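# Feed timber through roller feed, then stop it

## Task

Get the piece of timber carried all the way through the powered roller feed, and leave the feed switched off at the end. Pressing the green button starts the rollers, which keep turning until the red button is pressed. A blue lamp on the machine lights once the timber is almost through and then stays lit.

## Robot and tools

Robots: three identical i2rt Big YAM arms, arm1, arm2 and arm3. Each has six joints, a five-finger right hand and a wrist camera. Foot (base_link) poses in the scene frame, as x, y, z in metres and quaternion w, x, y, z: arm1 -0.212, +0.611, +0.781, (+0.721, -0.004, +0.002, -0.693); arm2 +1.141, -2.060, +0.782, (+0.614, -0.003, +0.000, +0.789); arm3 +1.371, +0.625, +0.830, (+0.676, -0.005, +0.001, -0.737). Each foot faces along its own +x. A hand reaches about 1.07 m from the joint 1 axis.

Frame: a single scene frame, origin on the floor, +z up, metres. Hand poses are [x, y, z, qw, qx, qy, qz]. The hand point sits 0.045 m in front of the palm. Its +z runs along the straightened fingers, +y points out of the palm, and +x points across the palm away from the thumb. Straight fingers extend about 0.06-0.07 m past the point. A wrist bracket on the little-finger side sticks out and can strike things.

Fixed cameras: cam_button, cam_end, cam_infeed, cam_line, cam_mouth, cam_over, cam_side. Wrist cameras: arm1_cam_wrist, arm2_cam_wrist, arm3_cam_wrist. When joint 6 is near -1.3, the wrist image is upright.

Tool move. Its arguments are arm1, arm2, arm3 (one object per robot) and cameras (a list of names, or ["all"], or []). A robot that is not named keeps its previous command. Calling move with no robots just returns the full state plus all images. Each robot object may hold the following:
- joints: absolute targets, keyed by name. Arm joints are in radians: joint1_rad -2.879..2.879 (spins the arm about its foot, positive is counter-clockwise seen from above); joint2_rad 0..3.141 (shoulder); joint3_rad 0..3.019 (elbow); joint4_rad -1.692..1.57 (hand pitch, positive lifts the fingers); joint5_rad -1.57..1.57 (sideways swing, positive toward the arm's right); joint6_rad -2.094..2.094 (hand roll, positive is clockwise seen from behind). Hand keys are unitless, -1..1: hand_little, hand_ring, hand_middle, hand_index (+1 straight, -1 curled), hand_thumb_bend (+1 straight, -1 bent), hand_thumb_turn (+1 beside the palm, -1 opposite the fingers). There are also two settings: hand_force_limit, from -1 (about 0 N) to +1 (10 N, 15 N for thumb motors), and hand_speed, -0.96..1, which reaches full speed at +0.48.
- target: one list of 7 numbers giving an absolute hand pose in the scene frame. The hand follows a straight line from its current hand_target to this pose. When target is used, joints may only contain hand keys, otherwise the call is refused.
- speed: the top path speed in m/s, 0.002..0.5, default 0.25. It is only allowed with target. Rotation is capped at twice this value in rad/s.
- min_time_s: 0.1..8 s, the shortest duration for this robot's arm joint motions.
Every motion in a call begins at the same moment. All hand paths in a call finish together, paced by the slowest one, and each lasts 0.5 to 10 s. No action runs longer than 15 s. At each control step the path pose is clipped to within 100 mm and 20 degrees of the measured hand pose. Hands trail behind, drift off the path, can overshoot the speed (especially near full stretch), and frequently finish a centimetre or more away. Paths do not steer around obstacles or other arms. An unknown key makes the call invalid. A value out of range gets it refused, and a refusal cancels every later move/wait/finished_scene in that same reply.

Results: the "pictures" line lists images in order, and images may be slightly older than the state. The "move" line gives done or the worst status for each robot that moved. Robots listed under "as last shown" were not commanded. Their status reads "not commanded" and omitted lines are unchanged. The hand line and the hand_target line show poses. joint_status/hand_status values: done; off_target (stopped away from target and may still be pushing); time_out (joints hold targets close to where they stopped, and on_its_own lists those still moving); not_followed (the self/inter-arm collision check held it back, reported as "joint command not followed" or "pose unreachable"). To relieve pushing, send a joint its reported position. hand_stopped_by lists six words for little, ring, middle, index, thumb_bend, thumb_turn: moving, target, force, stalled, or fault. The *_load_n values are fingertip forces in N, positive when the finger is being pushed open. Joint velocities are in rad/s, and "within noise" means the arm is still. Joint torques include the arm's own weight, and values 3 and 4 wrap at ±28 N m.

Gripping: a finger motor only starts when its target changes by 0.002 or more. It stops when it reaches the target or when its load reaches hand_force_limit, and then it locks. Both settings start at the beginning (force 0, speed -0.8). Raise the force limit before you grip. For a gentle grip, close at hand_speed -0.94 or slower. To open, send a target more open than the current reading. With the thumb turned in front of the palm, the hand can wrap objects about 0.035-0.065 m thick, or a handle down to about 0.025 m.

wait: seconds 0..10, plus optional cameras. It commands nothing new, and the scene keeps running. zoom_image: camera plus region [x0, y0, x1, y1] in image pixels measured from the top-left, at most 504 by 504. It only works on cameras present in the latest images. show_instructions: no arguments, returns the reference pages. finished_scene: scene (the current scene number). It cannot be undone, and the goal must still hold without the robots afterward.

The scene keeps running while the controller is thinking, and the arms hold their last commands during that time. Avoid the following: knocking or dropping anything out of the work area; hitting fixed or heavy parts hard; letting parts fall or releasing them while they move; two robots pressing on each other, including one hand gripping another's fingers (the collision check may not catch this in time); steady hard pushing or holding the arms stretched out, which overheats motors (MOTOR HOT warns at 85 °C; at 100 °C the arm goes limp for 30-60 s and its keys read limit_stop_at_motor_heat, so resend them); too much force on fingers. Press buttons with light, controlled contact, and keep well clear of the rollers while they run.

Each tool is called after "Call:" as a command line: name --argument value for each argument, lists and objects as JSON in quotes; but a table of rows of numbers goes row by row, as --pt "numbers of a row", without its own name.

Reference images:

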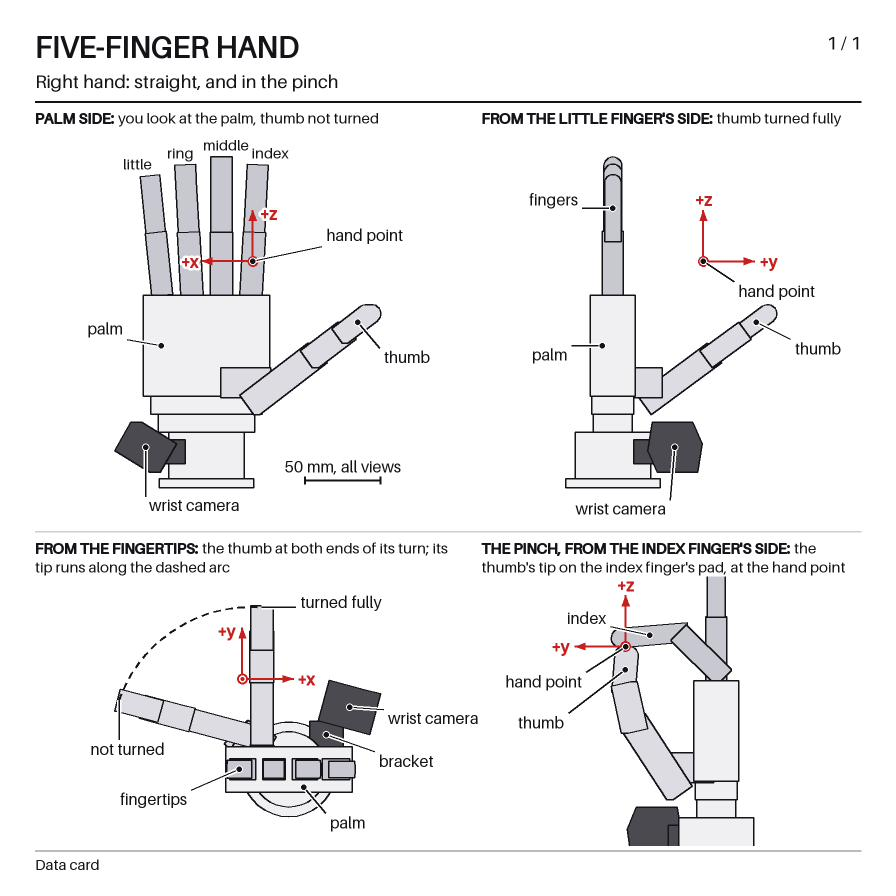

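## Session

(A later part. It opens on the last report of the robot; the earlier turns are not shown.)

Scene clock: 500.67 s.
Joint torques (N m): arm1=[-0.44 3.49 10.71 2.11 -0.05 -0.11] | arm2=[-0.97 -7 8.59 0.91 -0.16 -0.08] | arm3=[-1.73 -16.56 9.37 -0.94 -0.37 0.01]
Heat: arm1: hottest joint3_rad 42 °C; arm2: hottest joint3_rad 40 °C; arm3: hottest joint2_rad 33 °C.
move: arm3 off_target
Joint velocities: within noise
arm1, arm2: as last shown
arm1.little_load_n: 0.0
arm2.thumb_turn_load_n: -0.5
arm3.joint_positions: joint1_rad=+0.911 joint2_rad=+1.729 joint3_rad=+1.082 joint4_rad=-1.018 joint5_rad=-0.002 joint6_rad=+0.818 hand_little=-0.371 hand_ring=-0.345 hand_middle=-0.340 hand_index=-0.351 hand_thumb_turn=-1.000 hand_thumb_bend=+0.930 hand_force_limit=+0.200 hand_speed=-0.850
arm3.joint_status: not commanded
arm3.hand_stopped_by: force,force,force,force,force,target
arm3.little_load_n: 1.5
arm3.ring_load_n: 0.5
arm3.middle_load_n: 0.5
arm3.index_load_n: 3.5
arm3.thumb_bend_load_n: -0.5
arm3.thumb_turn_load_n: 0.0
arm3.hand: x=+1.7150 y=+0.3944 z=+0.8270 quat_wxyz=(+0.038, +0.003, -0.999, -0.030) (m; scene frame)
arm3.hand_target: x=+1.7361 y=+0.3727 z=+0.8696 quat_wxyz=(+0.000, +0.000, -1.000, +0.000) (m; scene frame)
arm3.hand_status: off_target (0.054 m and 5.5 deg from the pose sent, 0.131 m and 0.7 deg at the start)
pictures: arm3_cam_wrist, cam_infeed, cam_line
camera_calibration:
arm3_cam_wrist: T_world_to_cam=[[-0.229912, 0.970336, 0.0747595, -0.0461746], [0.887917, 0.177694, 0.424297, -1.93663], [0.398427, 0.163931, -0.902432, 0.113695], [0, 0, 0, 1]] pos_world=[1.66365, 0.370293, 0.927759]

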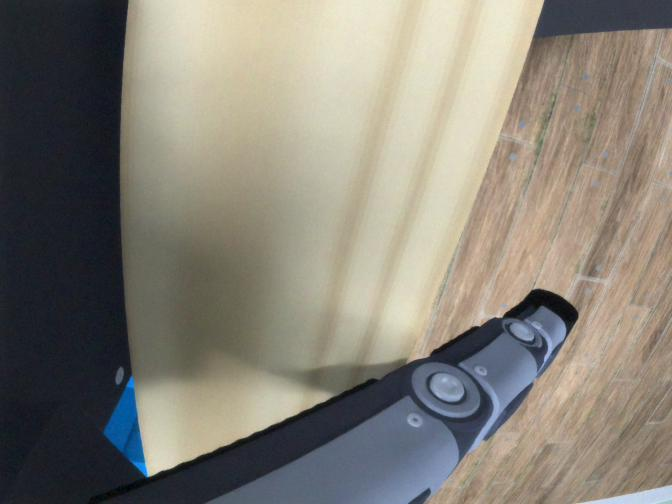

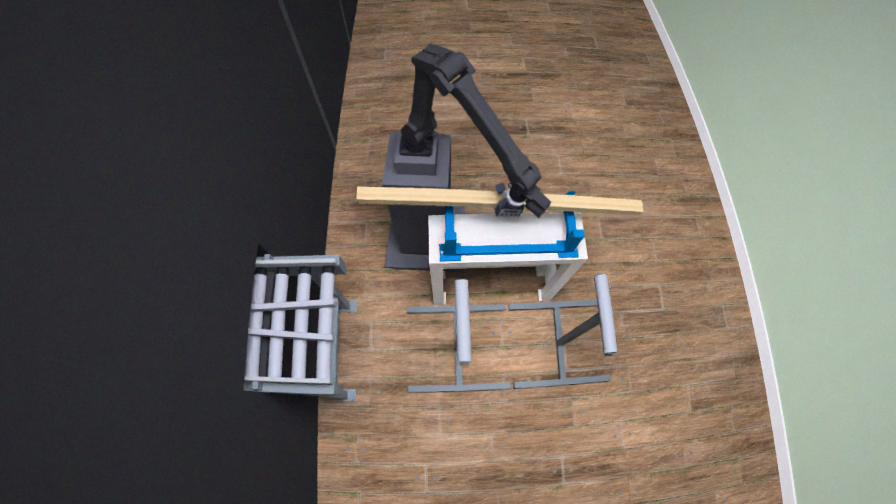

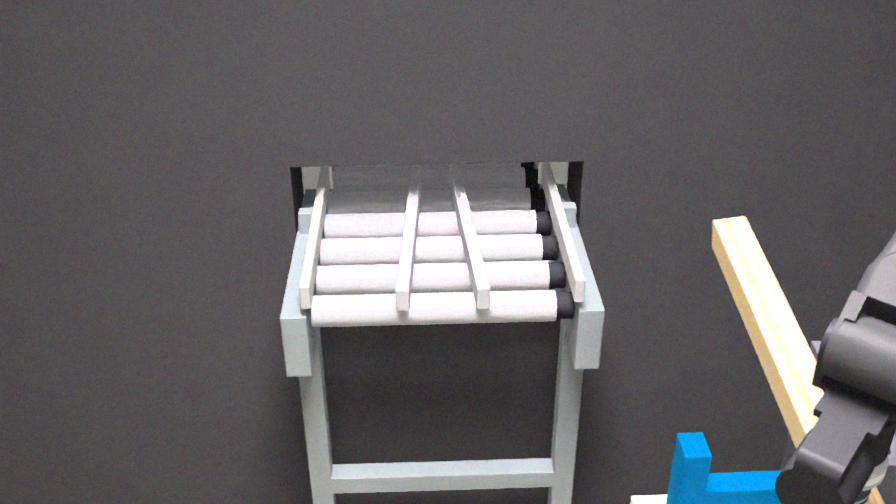

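Call:
wait --seconds 0.5 --cameras '["arm3_cam_wrist", "cam_infeed", "cam_line", "cam_mouth"]'

Scene clock: 506.03 s.
Joint torques (N m): arm1=[-0.44 3.55 10.76 2.13 -0.04 -0.12] | arm2=[-0.97 -7 8.59 0.9 -0.16 -0.08] | arm3=[-1.79 -16.62 9.36 -0.91 -0.38 0.02]
Heat: arm1: hottest joint3_rad 42 °C; arm2: hottest joint3_rad 40 °C; arm3: hottest joint3_rad 34 °C.
Joint velocities: within noise
arm1.joint_positions: joint1_rad=+0.291 joint2_rad=+0.635 joint3_rad=+1.450 joint4_rad=-1.573 joint5_rad=-0.289 joint6_rad=-1.280 hand_little=+1.000 hand_ring=+1.000 hand_middle=+1.000 hand_index=+1.000 hand_thumb_turn=+1.000 hand_thumb_bend=+1.000 hand_force_limit=+0.000 hand_speed=-0.800
arm1.joint_status: not commanded
arm1.hand_stopped_by: target,target,target,target,target,target
arm1.little_load_n: 0.0
arm1.ring_load_n: 0.0
arm1.middle_load_n: 0.0
arm1.index_load_n: 0.0
arm1.thumb_bend_load_n: 0.0
arm1.thumb_turn_load_n: 0.5
arm1.hand: x=-0.1396 y=+0.4392 z=+1.2467 quat_wxyz=(+0.064, +0.697, -0.588, +0.406) (m; scene frame)
arm1.hand_target: x=-0.1399 y=+0.4402 z=+1.2545 quat_wxyz=(+0.069, +0.695, -0.584, +0.414) (m; scene frame)
arm1.hand_status: not commanded
arm2.joint_positions: joint1_rad=+0.097 joint2_rad=+1.444 joint3_rad=+1.067 joint4_rad=-1.203 joint5_rad=+0.001 joint6_rad=+0.344 hand_little=-1.000 hand_ring=-1.000 hand_middle=-1.000 hand_index=+1.000 hand_thumb_turn=+1.000 hand_thumb_bend=+1.000 hand_force_limit=+0.000 hand_speed=-0.300
arm2.joint_status: not commanded
arm2.hand_stopped_by: target,target,target,target,target,target
arm2.little_load_n: 0.0
arm2.ring_load_n: 0.0
arm2.middle_load_n: 0.0
arm2.index_load_n: 0.0
arm2.thumb_bend_load_n: 0.0
arm2.thumb_turn_load_n: 0.0
arm2.hand: x=+0.9774 y=-1.7494 z=+0.8868 quat_wxyz=(+0.006, +1.000, +0.001, +0.004) (m; scene frame)
arm2.hand_target: x=+0.9780 y=-1.7442 z=+0.8861 quat_wxyz=(+0.000, +1.000, +0.000, +0.000) (m; scene frame)
arm2.hand_status: not commanded
arm3.joint_positions: joint1_rad=+0.911 joint2_rad=+1.729 joint3_rad=+1.082 joint4_rad=-1.018 joint5_rad=-0.002 joint6_rad=+0.818 hand_little=-0.371 hand_ring=-0.345 hand_middle=-0.340 hand_index=-0.351 hand_thumb_turn=-1.000 hand_thumb_bend=+0.930 hand_force_limit=+0.200 hand_speed=-0.850
arm3.joint_status: not commanded
arm3.hand_stopped_by: force,force,force,force,force,target
arm3.little_load_n: 2.0
arm3.ring_load_n: 0.5
arm3.middle_load_n: 0.0
arm3.index_load_n: 3.5
arm3.thumb_bend_load_n: 0.0
arm3.thumb_turn_load_n: 0.0
arm3.hand: x=+1.7150 y=+0.3944 z=+0.8270 quat_wxyz=(+0.038, +0.003, -0.999, -0.030) (m; scene frame)
arm3.hand_target: x=+1.7361 y=+0.3727 z=+0.8696 quat_wxyz=(+0.000, +0.000, -1.000, +0.000) (m; scene frame)
arm3.hand_status: off_target (0.054 m and 5.5 deg from the pose sent, 0.131 m and 0.7 deg at the start)
wait: 0.50 s; at rest from the start
pictures: arm3_cam_wrist, cam_infeed, cam_line, cam_mouth
camera_calibration:
arm3_cam_wrist: T_world_to_cam=[[-0.229912, 0.970336, 0.0747595, -0.0461746], [0.887917, 0.177694, 0.424297, -1.93663], [0.398427, 0.163931, -0.902432, 0.113695], [0, 0, 0, 1]] pos_world=[1.66365, 0.370293, 0.927759]

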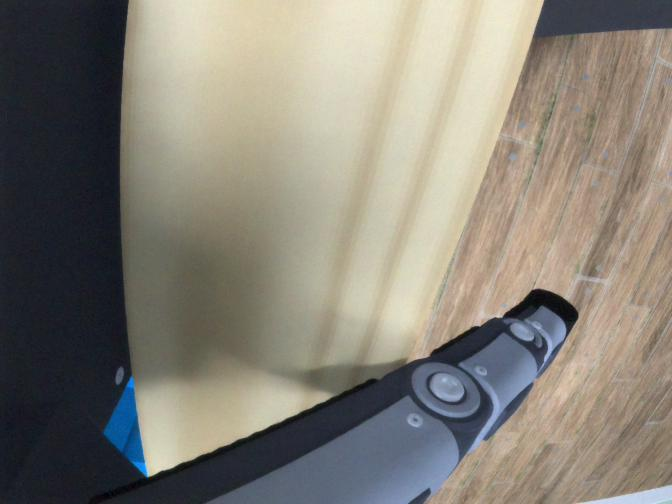

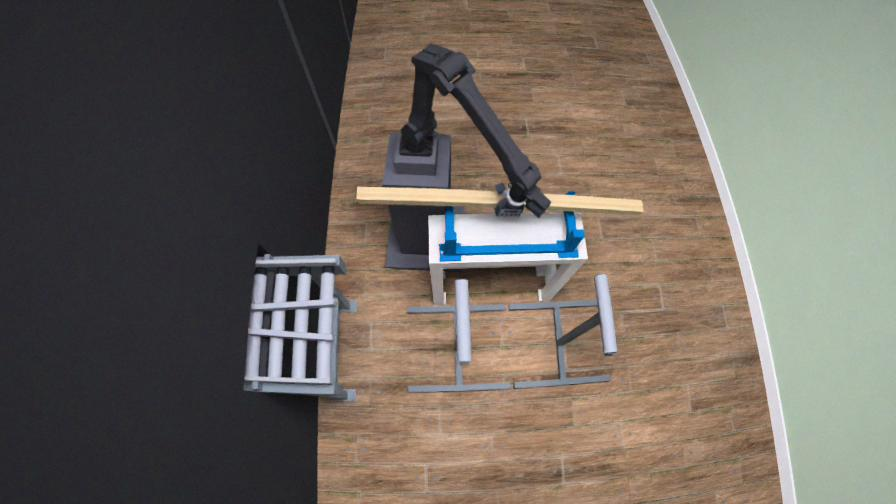

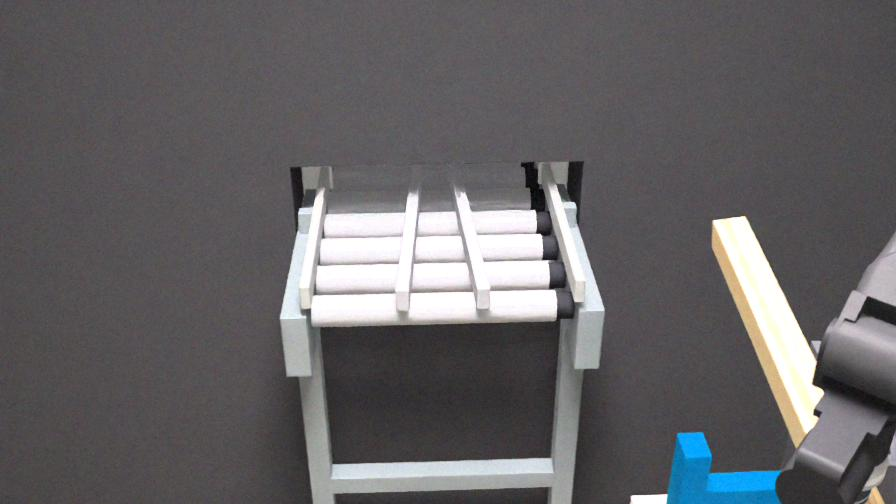

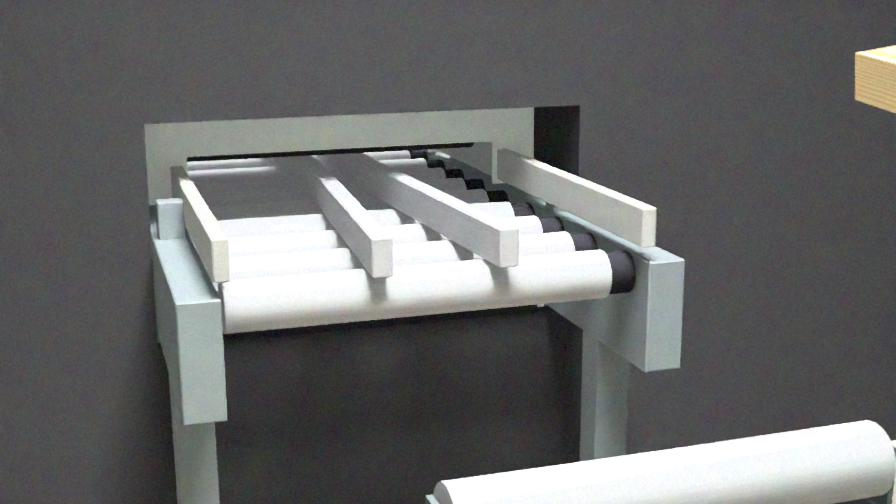

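Call:
move --arm3 '{"target": [1.70, 0.25, 0.935, 0, 0, 1, 0], "speed": 0.12}' --cameras '["cam_infeed", "cam_line"]'

Scene clock: 518.70 s.
Joint torques (N m): arm1=[-0.79 3.55 10.66 2.11 -0.01 -0.11] | arm2=[-0.97 -7 8.59 0.92 -0.16 -0.08] | arm3=[-1.03 -16.15 11.07 -1.03 -0.35 -0.07]
Heat: arm1: hottest joint3_rad 42 °C; arm2: hottest joint3_rad 40 °C; arm3: hottest joint3_rad 35 °C.
move: arm3 off_target
Joint velocities: within noise
arm1, arm2: as last shown
arm1.little_load_n: -0.5
arm1.thumb_turn_load_n: 0.0
arm3.joint_positions: joint1_rad=+0.682 joint2_rad=+1.785 joint3_rad=+1.383 joint4_rad=-1.237 joint5_rad=-0.002 joint6_rad=+0.608 hand_little=-0.371 hand_ring=-0.345 hand_middle=-0.340 hand_index=-0.351 hand_thumb_turn=-1.000 hand_thumb_bend=+0.930 hand_force_limit=+0.200 hand_speed=-0.850
arm3.joint_status: not commanded
arm3.hand_stopped_by: force,force,force,force,force,target
arm3.little_load_n: 1.5
arm3.ring_load_n: 0.5
arm3.middle_load_n: 0.5
arm3.index_load_n: 3.5
arm3.thumb_bend_load_n: 0.0
arm3.thumb_turn_load_n: 0.0
arm3.hand: x=+1.6840 y=+0.2696 z=+0.9005 quat_wxyz=(+0.022, -0.007, -0.999, -0.026) (m; scene frame)
arm3.hand_target: x=+1.6987 y=+0.2517 z=+0.9351 quat_wxyz=(+0.000, +0.000, -1.000, +0.001) (m; scene frame)
arm3.hand_status: off_target (0.043 m and 4.0 deg from the pose sent, 0.181 m and 5.5 deg at the start)
pictures: cam_infeed, cam_line

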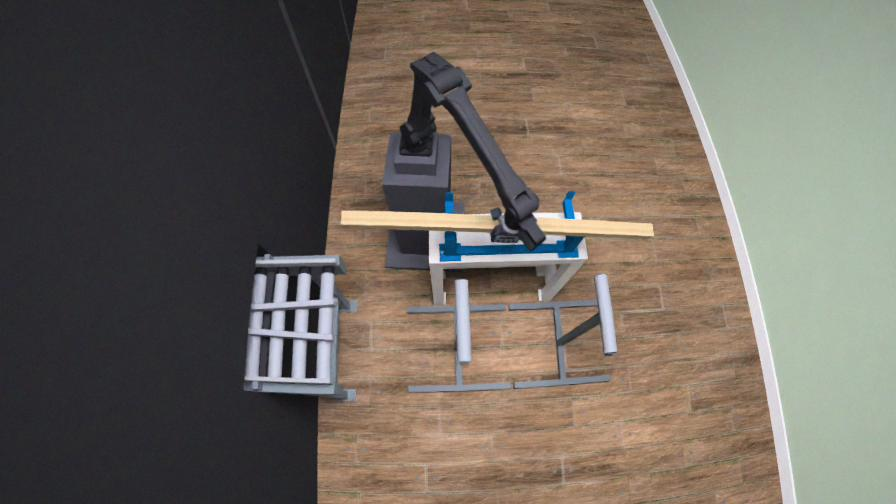

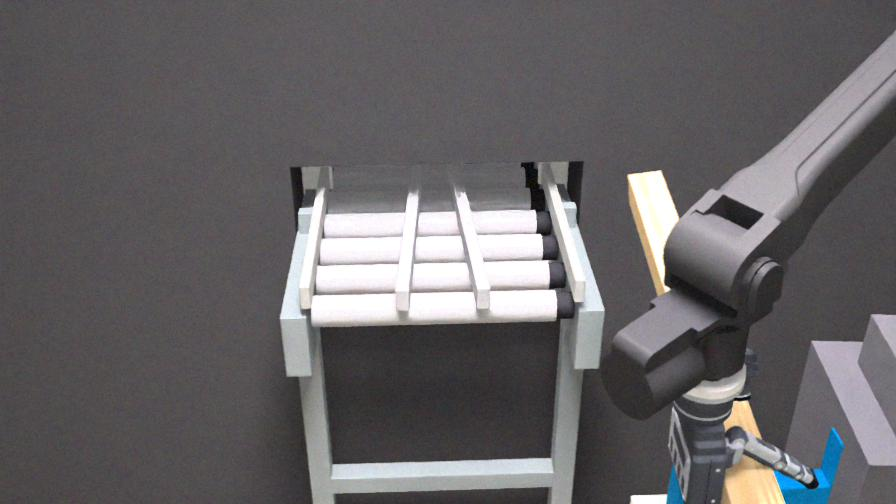

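Call:
move --arm3 '{"target": [1.46, -0.02, 0.90, 0, 0, 1, 0], "speed": 0.15}' --cameras '["cam_infeed", "cam_line", "cam_mouth"]'

Call:
wait --seconds 0.2 --cameras '["cam_infeed", "cam_line", "cam_mouth"]'

Scene clock: 525.57 s.
Joint torques (N m): arm1=[-0.67 3.55 10.73 2.09 -0.05 -0.11] | arm2=[-1.03 -7 8.59 0.9 -0.16 -0.08] | arm3=[-0.56 -24.7 11.93 -1.16 -0.19 -0.06]
Heat: arm1: hottest joint3_rad 42 °C; arm2: hottest joint3_rad 40 °C; arm3: hottest joint3_rad 38 °C.
move: arm3 off_target
Joint velocities: within noise
arm1, arm2: as last shown
arm1.little_load_n: 0.0
arm2.middle_load_n: 0.5
arm3.joint_positions: joint1_rad=+0.162 joint2_rad=+2.339 joint3_rad=+2.134 joint4_rad=-1.458 joint5_rad=-0.005 joint6_rad=+0.091 hand_little=-0.371 hand_ring=-0.345 hand_middle=-0.340 hand_index=-0.351 hand_thumb_turn=-1.000 hand_thumb_bend=+0.930 hand_force_limit=+0.200 hand_speed=-0.850
arm3.joint_status: not commanded
arm3.hand_stopped_by: force,force,force,force,force,target
arm3.little_load_n: 1.5
arm3.ring_load_n: 0.0
arm3.middle_load_n: 0.0
arm3.index_load_n: 3.0
arm3.thumb_bend_load_n: 0.0
arm3.thumb_turn_load_n: 0.0
arm3.hand: x=+1.4541 y=+0.0035 z=+0.8488 quat_wxyz=(+0.005, -0.008, -0.999, -0.043) (m; scene frame)
arm3.hand_target: x=+1.4598 y=-0.0166 z=+0.8999 quat_wxyz=(+0.000, +0.000, -1.000, +0.001) (m; scene frame)
arm3.hand_status: off_target (0.057 m and 5.1 deg from the pose sent, 0.366 m and 4.1 deg at the start)
pictures: cam_infeed, cam_line, cam_mouth

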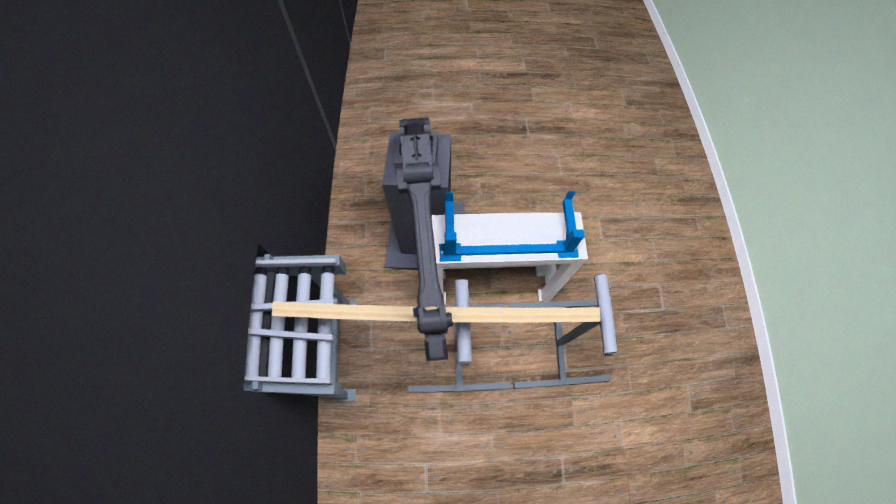

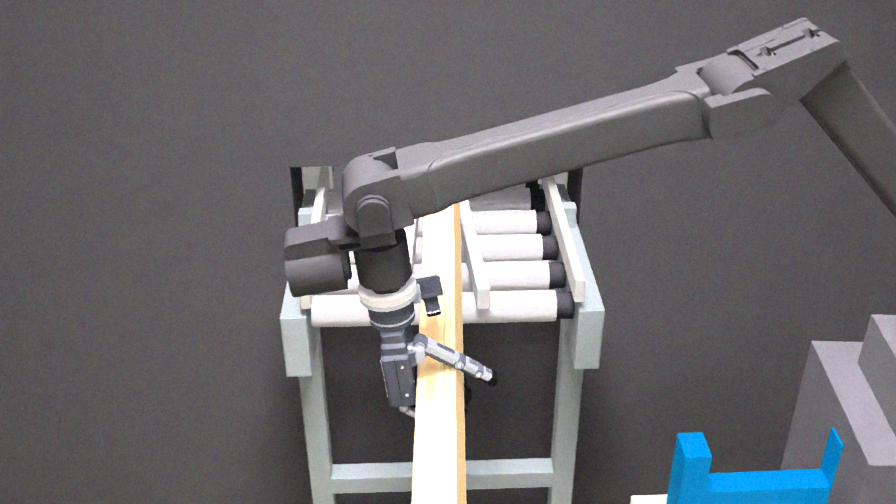

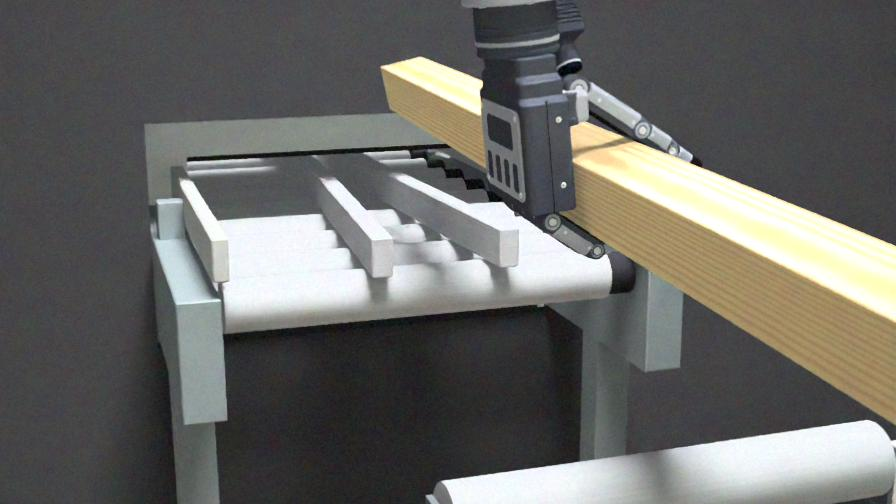

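Scene clock: 525.77 s.
Joint torques (N m): arm1=[-0.44 3.55 10.74 2.11 -0.04 -0.11] | arm2=[-0.97 -7 8.61 0.91 -0.16 -0.08] | arm3=[-1.08 -24.64 11.92 -1.24 -0.2 -0.05]
Heat: arm1: hottest joint3_rad 42 °C; arm2: hottest joint3_rad 40 °C; arm3: hottest joint3_rad 38 °C.
Joint velocities: within noise
arm1.joint_positions: joint1_rad=+0.291 joint2_rad=+0.635 joint3_rad=+1.450 joint4_rad=-1.573 joint5_rad=-0.289 joint6_rad=-1.280 hand_little=+1.000 hand_ring=+1.000 hand_middle=+1.000 hand_index=+1.000 hand_thumb_turn=+1.000 hand_thumb_bend=+1.000 hand_force_limit=+0.000 hand_speed=-0.800
arm1.joint_status: not commanded
arm1.hand_stopped_by: target,target,target,target,target,target
arm1.little_load_n: 0.0
arm1.ring_load_n: 0.0
arm1.middle_load_n: 0.0
arm1.index_load_n: 0.0
arm1.thumb_bend_load_n: 0.0
arm1.thumb_turn_load_n: 0.0
arm1.hand: x=-0.1396 y=+0.4392 z=+1.2467 quat_wxyz=(+0.064, +0.697, -0.588, +0.406) (m; scene frame)
arm1.hand_target: x=-0.1399 y=+0.4402 z=+1.2545 quat_wxyz=(+0.069, +0.695, -0.584, +0.414) (m; scene frame)
arm1.hand_status: not commanded
arm2.joint_positions: joint1_rad=+0.097 joint2_rad=+1.444 joint3_rad=+1.067 joint4_rad=-1.203 joint5_rad=+0.001 joint6_rad=+0.344 hand_little=-1.000 hand_ring=-1.000 hand_middle=-1.000 hand_index=+1.000 hand_thumb_turn=+1.000 hand_thumb_bend=+1.000 hand_force_limit=+0.000 hand_speed=-0.300
arm2.joint_status: not commanded
arm2.hand_stopped_by: target,target,target,target,target,target
arm2.little_load_n: 0.0
arm2.ring_load_n: 0.0
arm2.middle_load_n: 0.0
arm2.index_load_n: 0.0
arm2.thumb_bend_load_n: 0.0
arm2.thumb_turn_load_n: 0.0
arm2.hand: x=+0.9774 y=-1.7494 z=+0.8868 quat_wxyz=(+0.006, +1.000, +0.001, +0.004) (m; scene frame)
arm2.hand_target: x=+0.9780 y=-1.7442 z=+0.8861 quat_wxyz=(+0.000, +1.000, +0.000, +0.000) (m; scene frame)
arm2.hand_status: not commanded
arm3.joint_positions: joint1_rad=+0.162 joint2_rad=+2.339 joint3_rad=+2.134 joint4_rad=-1.458 joint5_rad=-0.005 joint6_rad=+0.091 hand_little=-0.371 hand_ring=-0.345 hand_middle=-0.340 hand_index=-0.351 hand_thumb_turn=-1.000 hand_thumb_bend=+0.930 hand_force_limit=+0.200 hand_speed=-0.850
arm3.joint_status: not commanded
arm3.hand_stopped_by: force,force,force,force,force,target
arm3.little_load_n: 2.0
arm3.ring_load_n: 0.5
arm3.middle_load_n: 0.0
arm3.index_load_n: 3.0
arm3.thumb_bend_load_n: 0.0
arm3.thumb_turn_load_n: -0.5
arm3.hand: x=+1.4541 y=+0.0035 z=+0.8488 quat_wxyz=(+0.005, -0.008, -0.999, -0.043) (m; scene frame)
arm3.hand_target: x=+1.4598 y=-0.0166 z=+0.8999 quat_wxyz=(+0.000, +0.000, -1.000, +0.001) (m; scene frame)
arm3.hand_status: off_target (0.057 m and 5.1 deg from the pose sent, 0.366 m and 4.1 deg at the start)
wait: 0.20 s; no rest
pictures: cam_infeed, cam_line, cam_mouth

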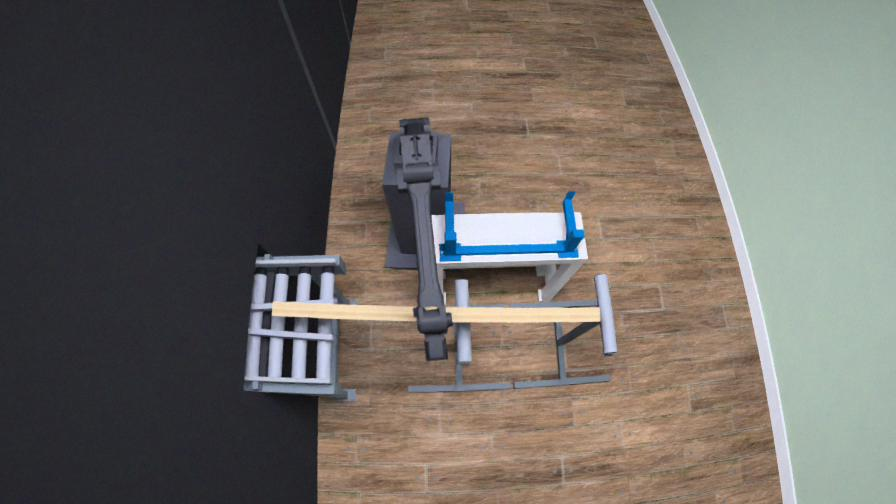

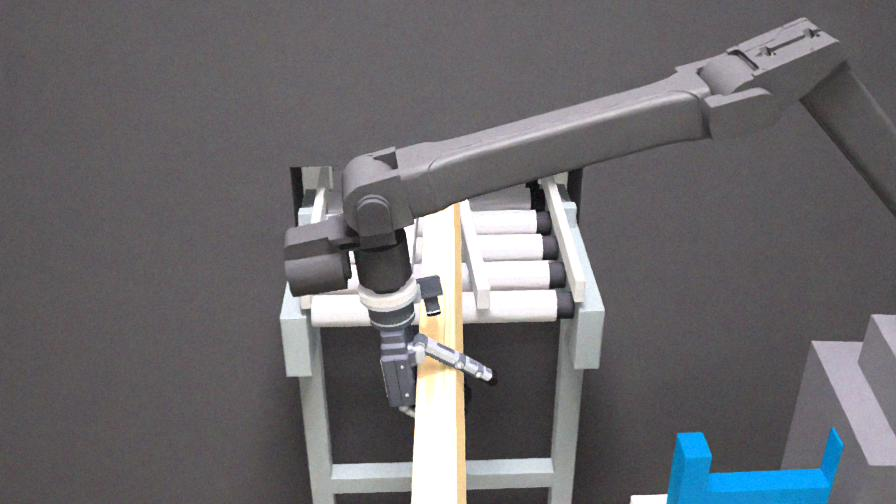

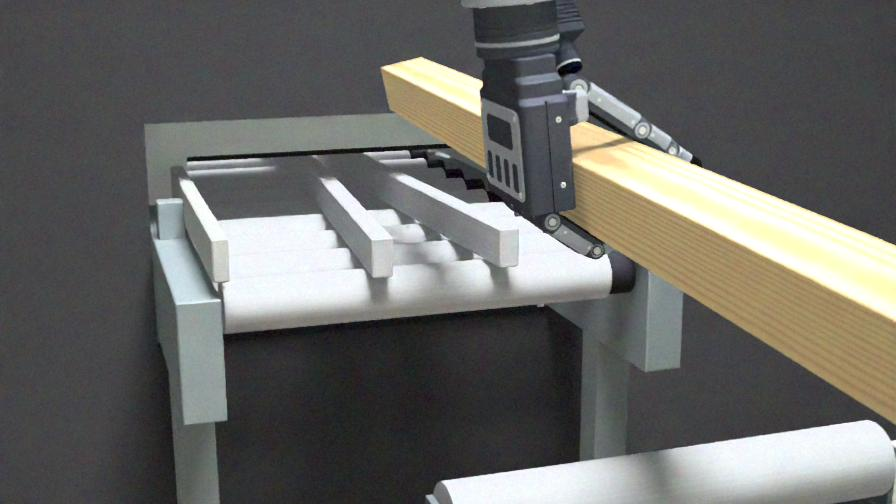

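Call:
zoom_image --camera "cam_line" --region '[280, 150, 600, 330]'

Call:
zoom_image --camera "cam_infeed" --region '[230, 240, 480, 400]'

Scaled by 1.575 from the camera's 896x504 image, which has a finer 1280x720 frame.

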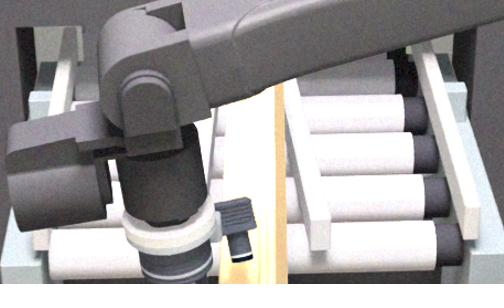

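Scaled by 2.016 from the camera's 896x504 image, which has a finer 1280x720 frame.

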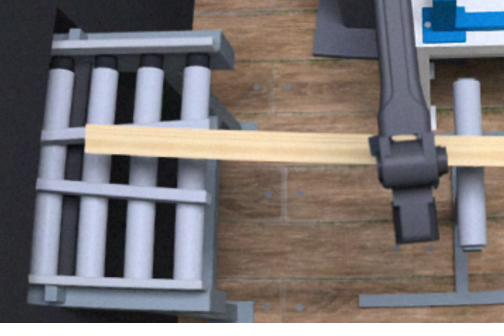

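Call:
move --arm3 '{"target": [1.366, -0.012, 0.80, 0, -0.028, 0.999, -0.043], "speed": 0.12}' --cameras '[]'

Call:
wait --seconds 0.3 --cameras '["cam_infeed", "cam_line", "cam_mouth"]'

Call:
zoom_image --camera "cam_infeed" --region '[230, 240, 480, 400]'

Call:
zoom_image --camera "cam_line" --region '[280, 150, 600, 450]'

Scene clock: 589.70 s.
Joint torques (N m): arm1=[-0.5 3.55 10.8 2.13 -0.05 -0.12] | arm2=[-0.91 -6.95 8.61 0.9 -0.16 -0.08] | arm3=[-1.44 -25.88 7.41 0.09 -0.15 -0.05]
Heat: arm1: hottest joint3_rad 43 °C; arm2: hottest joint3_rad 40 °C; arm3: hottest joint2_rad 50 °C.
move: arm3 off_target
Joint velocities: within noise
arm1, arm2: as last shown
arm2.little_load_n: 0.5
arm2.middle_load_n: -0.5
arm3.joint_positions: joint1_rad=+0.039 joint2_rad=+2.339 joint3_rad=+1.891 joint4_rad=-1.128 joint5_rad=-0.011 joint6_rad=-0.095 hand_little=-0.371 hand_ring=-0.345 hand_middle=-0.340 hand_index=-0.351 hand_thumb_turn=-1.000 hand_thumb_bend=+0.930 hand_force_limit=+0.200 hand_speed=-0.850
arm3.joint_status: not commanded
arm3.hand_stopped_by: force,force,force,force,force,target
arm3.little_load_n: 2.0
arm3.ring_load_n: 0.5
arm3.middle_load_n: 0.5
arm3.index_load_n: 3.5
arm3.thumb_bend_load_n: 0.0
arm3.thumb_turn_load_n: 0.0
arm3.hand: x=+1.3672 y=+0.0103 z=+0.7558 quat_wxyz=(-0.002, +0.023, -1.000, +0.000) (m; scene frame)
arm3.hand_target: x=+1.3661 y=-0.0104 z=+0.7998 quat_wxyz=(+0.000, +0.028, -0.999, +0.043) (m; scene frame)
arm3.hand_status: off_target (0.050 m and 4.9 deg from the pose sent, 0.102 m and 10.8 deg at the start)
pictures: none
No camera images: "cameras" was empty.

Scene clock: 590.00 s.
Joint torques (N m): arm1=[-0.5 3.49 10.76 2.07 -0.05 -0.12] | arm2=[-0.97 -7 8.59 0.91 -0.16 -0.08] | arm3=[-1.44 -25.93 7.43 0.09 -0.15 -0.06]
Heat: arm1: hottest joint3_rad 43 °C; arm2: hottest joint3_rad 40 °C; arm3: hottest joint2_rad 50 °C.
Joint velocities: within noise
arm1.joint_positions: joint1_rad=+0.291 joint2_rad=+0.635 joint3_rad=+1.450 joint4_rad=-1.573 joint5_rad=-0.289 joint6_rad=-1.280 hand_little=+1.000 hand_ring=+1.000 hand_middle=+1.000 hand_index=+1.000 hand_thumb_turn=+1.000 hand_thumb_bend=+1.000 hand_force_limit=+0.000 hand_speed=-0.800
arm1.joint_status: not commanded
arm1.hand_stopped_by: target,target,target,target,target,target
arm1.little_load_n: 0.0
arm1.ring_load_n: -0.5
arm1.middle_load_n: 0.0
arm1.index_load_n: 0.0
arm1.thumb_bend_load_n: 0.0
arm1.thumb_turn_load_n: 0.0
arm1.hand: x=-0.1396 y=+0.4392 z=+1.2467 quat_wxyz=(+0.064, +0.697, -0.588, +0.406) (m; scene frame)
arm1.hand_target: x=-0.1399 y=+0.4402 z=+1.2545 quat_wxyz=(+0.069, +0.695, -0.584, +0.414) (m; scene frame)
arm1.hand_status: not commanded
arm2.joint_positions: joint1_rad=+0.097 joint2_rad=+1.444 joint3_rad=+1.067 joint4_rad=-1.203 joint5_rad=+0.001 joint6_rad=+0.344 hand_little=-1.000 hand_ring=-1.000 hand_middle=-1.000 hand_index=+1.000 hand_thumb_turn=+1.000 hand_thumb_bend=+1.000 hand_force_limit=+0.000 hand_speed=-0.300
arm2.joint_status: not commanded
arm2.hand_stopped_by: target,target,target,target,target,target
arm2.little_load_n: 0.0
arm2.ring_load_n: 0.0
arm2.middle_load_n: 0.0
arm2.index_load_n: 0.0
arm2.thumb_bend_load_n: 0.0
arm2.thumb_turn_load_n: 0.0
arm2.hand: x=+0.9774 y=-1.7494 z=+0.8868 quat_wxyz=(+0.006, +1.000, +0.001, +0.004) (m; scene frame)
arm2.hand_target: x=+0.9780 y=-1.7442 z=+0.8861 quat_wxyz=(+0.000, +1.000, +0.000, +0.000) (m; scene frame)
arm2.hand_status: not commanded
arm3.joint_positions: joint1_rad=+0.039 joint2_rad=+2.339 joint3_rad=+1.891 joint4_rad=-1.128 joint5_rad=-0.011 joint6_rad=-0.095 hand_little=-0.371 hand_ring=-0.345 hand_middle=-0.340 hand_index=-0.351 hand_thumb_turn=-1.000 hand_thumb_bend=+0.930 hand_force_limit=+0.200 hand_speed=-0.850
arm3.joint_status: not commanded
arm3.hand_stopped_by: force,force,force,force,force,target
arm3.little_load_n: 2.0
arm3.ring_load_n: 0.0
arm3.middle_load_n: 0.5
arm3.index_load_n: 3.5
arm3.thumb_bend_load_n: 0.0
arm3.thumb_turn_load_n: 0.0
arm3.hand: x=+1.3672 y=+0.0103 z=+0.7558 quat_wxyz=(-0.002, +0.023, -1.000, +0.000) (m; scene frame)
arm3.hand_target: x=+1.3661 y=-0.0104 z=+0.7998 quat_wxyz=(+0.000, +0.028, -0.999, +0.043) (m; scene frame)
arm3.hand_status: off_target (0.050 m and 4.9 deg from the pose sent, 0.102 m and 10.8 deg at the start)
wait: 0.30 s; at rest by 0.27 s
pictures: cam_infeed, cam_line, cam_mouth

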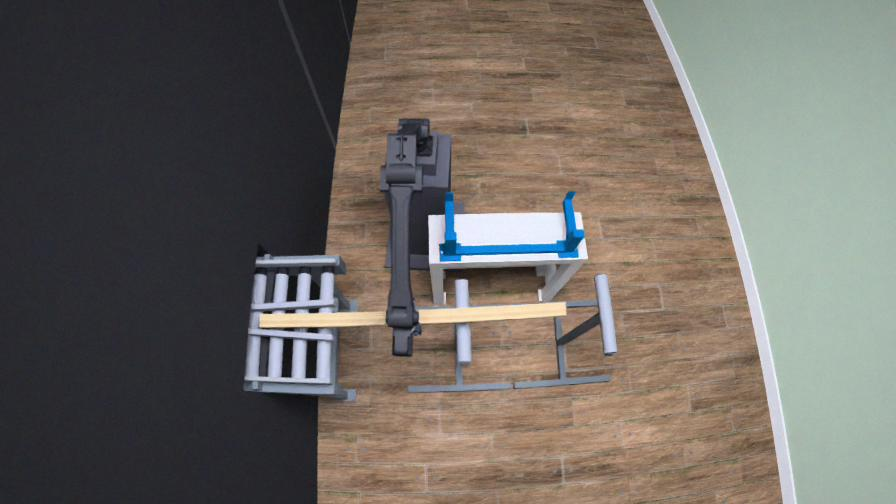

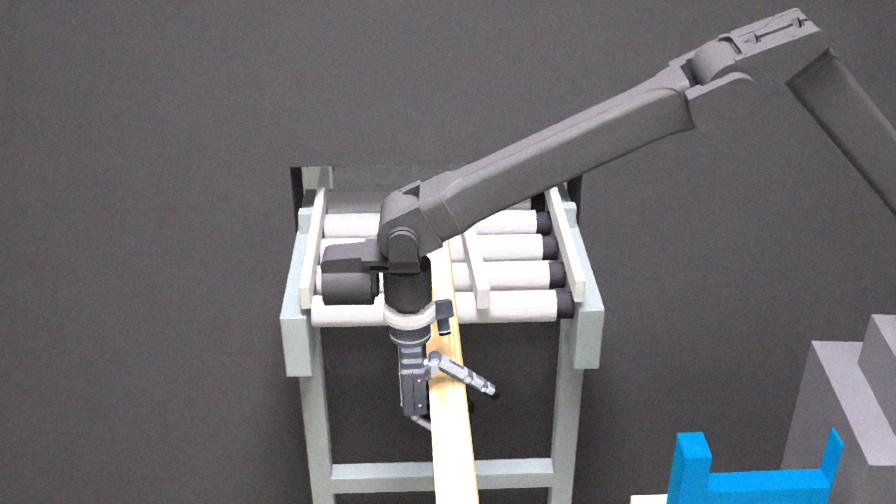

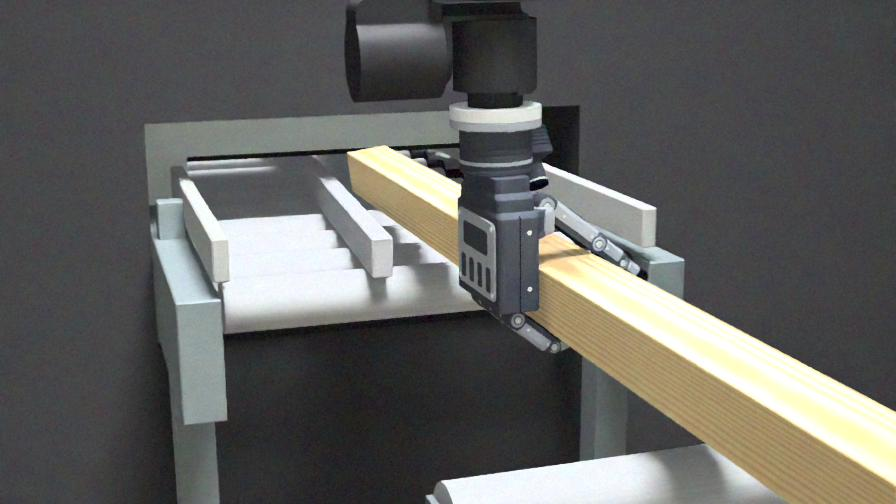

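Scaled by 2.016 from the camera's 896x504 image, which has a finer 1280x720 frame.

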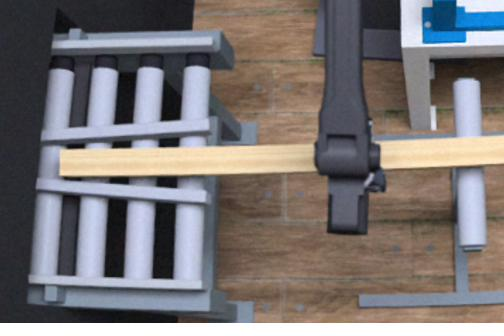

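Scaled by 1.575 from the camera's 896x504 image, which has a finer 1280x720 frame.

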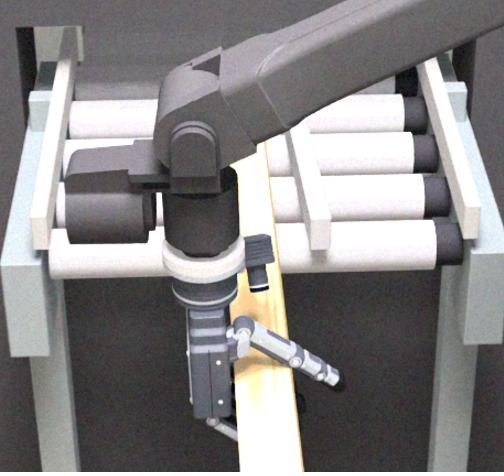

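Call:
move --arm3 '{"target": [1.355, -0.008, 0.735, 0, -0.0145, 0.999, -0.043], "speed": 0.08}' --cameras '[]'

Call:
wait --seconds 0.3 --cameras '["cam_infeed", "cam_line", "cam_mouth"]'

Call:
zoom_image --camera "cam_infeed" --region '[230, 240, 480, 400]'

Call:
zoom_image --camera "cam_mouth" --region '[300, 100, 800, 504]'

Scene clock: 606.30 s.
Joint torques (N m): arm1=[-0.26 3.66 10.73 2.14 -0.05 -0.12] | arm2=[-0.97 -7 8.61 0.9 -0.16 -0.08] | arm3=[-1.9 -22.83 6.64 0.39 -0.07 0.05]
Heat: arm1: hottest joint3_rad 43 °C; arm2: hottest joint3_rad 40 °C; arm3: hottest joint2_rad 51 °C.
move: arm3 off_target
Joint velocities: within noise
arm1, arm2: as last shown
arm1.ring_load_n: 0.0
arm3.joint_positions: joint1_rad=+0.028 joint2_rad=+2.370 joint3_rad=+1.844 joint4_rad=-1.010 joint5_rad=-0.014 joint6_rad=-0.095 hand_little=-0.371 hand_ring=-0.345 hand_middle=-0.340 hand_index=-0.351 hand_thumb_turn=-1.000 hand_thumb_bend=+0.930 hand_force_limit=+0.200 hand_speed=-0.850
arm3.joint_status: not commanded
arm3.hand_stopped_by: force,force,force,force,force,target
arm3.little_load_n: 1.0
arm3.ring_load_n: 0.5
arm3.middle_load_n: 0.0
arm3.index_load_n: 2.5
arm3.thumb_bend_load_n: 0.0
arm3.thumb_turn_load_n: 0.0
arm3.hand: x=+1.3607 y=+0.0067 z=+0.7171 quat_wxyz=(-0.002, +0.019, -1.000, +0.020) (m; scene frame)
arm3.hand_target: x=+1.3550 y=-0.0077 z=+0.7353 quat_wxyz=(+0.000, +0.015, -0.999, +0.043) (m; scene frame)
arm3.hand_status: off_target (0.024 m and 2.7 deg from the pose sent, 0.030 m and 5.0 deg at the start)
pictures: none
No camera images: "cameras" was empty.

Scene clock: 606.60 s.
Joint torques (N m): arm1=[-0.56 3.55 10.69 2.09 -0.06 -0.11] | arm2=[-0.97 -7 8.59 0.91 -0.16 -0.08] | arm3=[-1.79 -22.71 6.65 0.46 -0.09 0.04]
Heat: arm1: hottest joint3_rad 43 °C; arm2: hottest joint3_rad 40 °C; arm3: hottest joint2_rad 51 °C.
Joint velocities: within noise
arm1.joint_positions: joint1_rad=+0.291 joint2_rad=+0.635 joint3_rad=+1.450 joint4_rad=-1.573 joint5_rad=-0.289 joint6_rad=-1.280 hand_little=+1.000 hand_ring=+1.000 hand_middle=+1.000 hand_index=+1.000 hand_thumb_turn=+1.000 hand_thumb_bend=+1.000 hand_force_limit=+0.000 hand_speed=-0.800
arm1.joint_status: not commanded
arm1.hand_stopped_by: target,target,target,target,target,target
arm1.little_load_n: 0.0
arm1.ring_load_n: 0.0
arm1.middle_load_n: 0.0
arm1.index_load_n: 0.0
arm1.thumb_bend_load_n: 0.0
arm1.thumb_turn_load_n: 0.0
arm1.hand: x=-0.1396 y=+0.4392 z=+1.2467 quat_wxyz=(+0.064, +0.697, -0.588, +0.406) (m; scene frame)
arm1.hand_target: x=-0.1399 y=+0.4402 z=+1.2545 quat_wxyz=(+0.069, +0.695, -0.584, +0.414) (m; scene frame)
arm1.hand_status: not commanded
arm2.joint_positions: joint1_rad=+0.097 joint2_rad=+1.444 joint3_rad=+1.067 joint4_rad=-1.203 joint5_rad=+0.001 joint6_rad=+0.344 hand_little=-1.000 hand_ring=-1.000 hand_middle=-1.000 hand_index=+1.000 hand_thumb_turn=+1.000 hand_thumb_bend=+1.000 hand_force_limit=+0.000 hand_speed=-0.300
arm2.joint_status: not commanded
arm2.hand_stopped_by: target,target,target,target,target,target
arm2.little_load_n: 0.0
arm2.ring_load_n: 0.0
arm2.middle_load_n: 0.0
arm2.index_load_n: 0.0
arm2.thumb_bend_load_n: 0.0
arm2.thumb_turn_load_n: 0.0
arm2.hand: x=+0.9774 y=-1.7494 z=+0.8868 quat_wxyz=(+0.006, +1.000, +0.001, +0.004) (m; scene frame)
arm2.hand_target: x=+0.9780 y=-1.7442 z=+0.8861 quat_wxyz=(+0.000, +1.000, +0.000, +0.000) (m; scene frame)
arm2.hand_status: not commanded
arm3.joint_positions: joint1_rad=+0.028 joint2_rad=+2.370 joint3_rad=+1.844 joint4_rad=-1.010 joint5_rad=-0.014 joint6_rad=-0.095 hand_little=-0.371 hand_ring=-0.345 hand_middle=-0.340 hand_index=-0.351 hand_thumb_turn=-1.000 hand_thumb_bend=+0.930 hand_force_limit=+0.200 hand_speed=-0.850
arm3.joint_status: not commanded
arm3.hand_stopped_by: force,force,force,force,force,target
arm3.little_load_n: 1.5
arm3.ring_load_n: 1.0
arm3.middle_load_n: 0.0
arm3.index_load_n: 2.5
arm3.thumb_bend_load_n: 0.0
arm3.thumb_turn_load_n: 0.0
arm3.hand: x=+1.3607 y=+0.0067 z=+0.7171 quat_wxyz=(-0.002, +0.019, -1.000, +0.020) (m; scene frame)
arm3.hand_target: x=+1.3550 y=-0.0077 z=+0.7353 quat_wxyz=(+0.000, +0.015, -0.999, +0.043) (m; scene frame)
arm3.hand_status: off_target (0.024 m and 2.7 deg from the pose sent, 0.030 m and 5.0 deg at the start)
wait: 0.30 s; at rest by 0.27 s
pictures: cam_infeed, cam_line, cam_mouth

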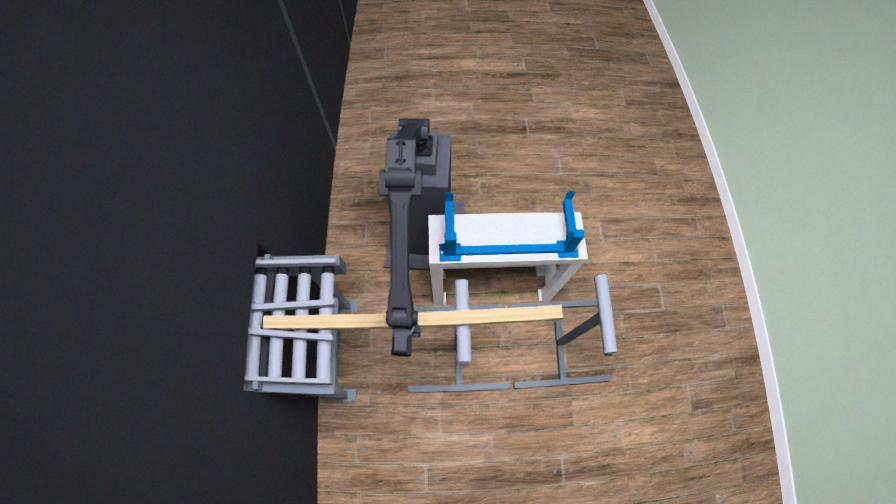

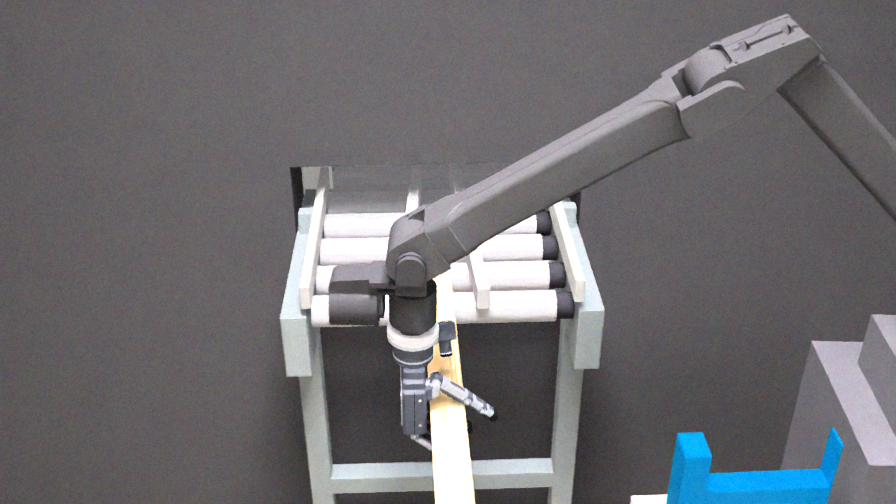

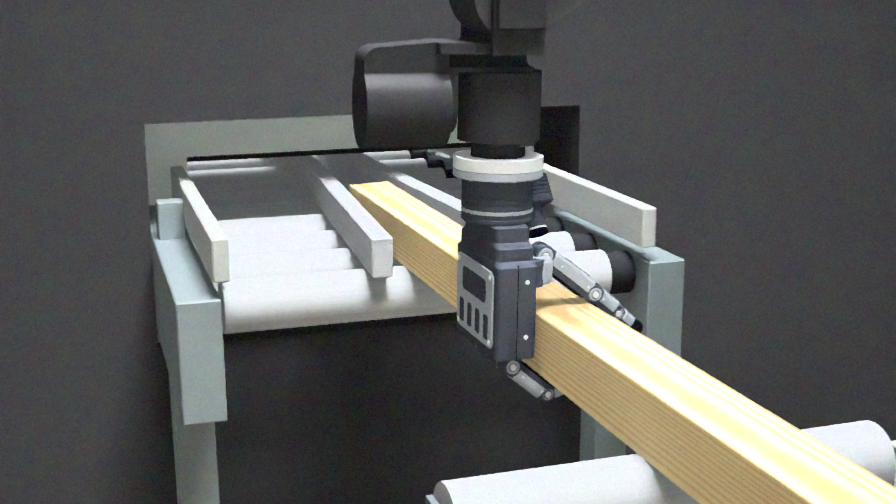

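Scaled by 2.016 from the camera's 896x504 image, which has a finer 1280x720 frame.

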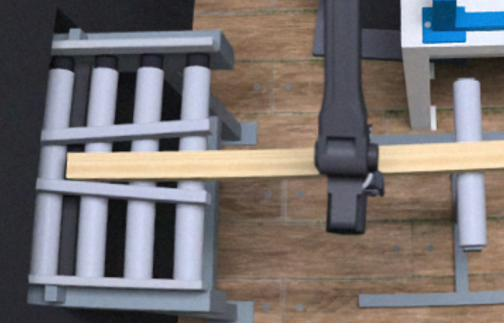

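Scaled by 1.008 from the camera's 896x504 image, which has a finer 1280x720 frame.

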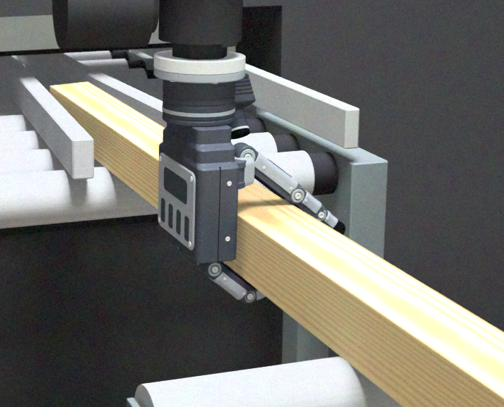

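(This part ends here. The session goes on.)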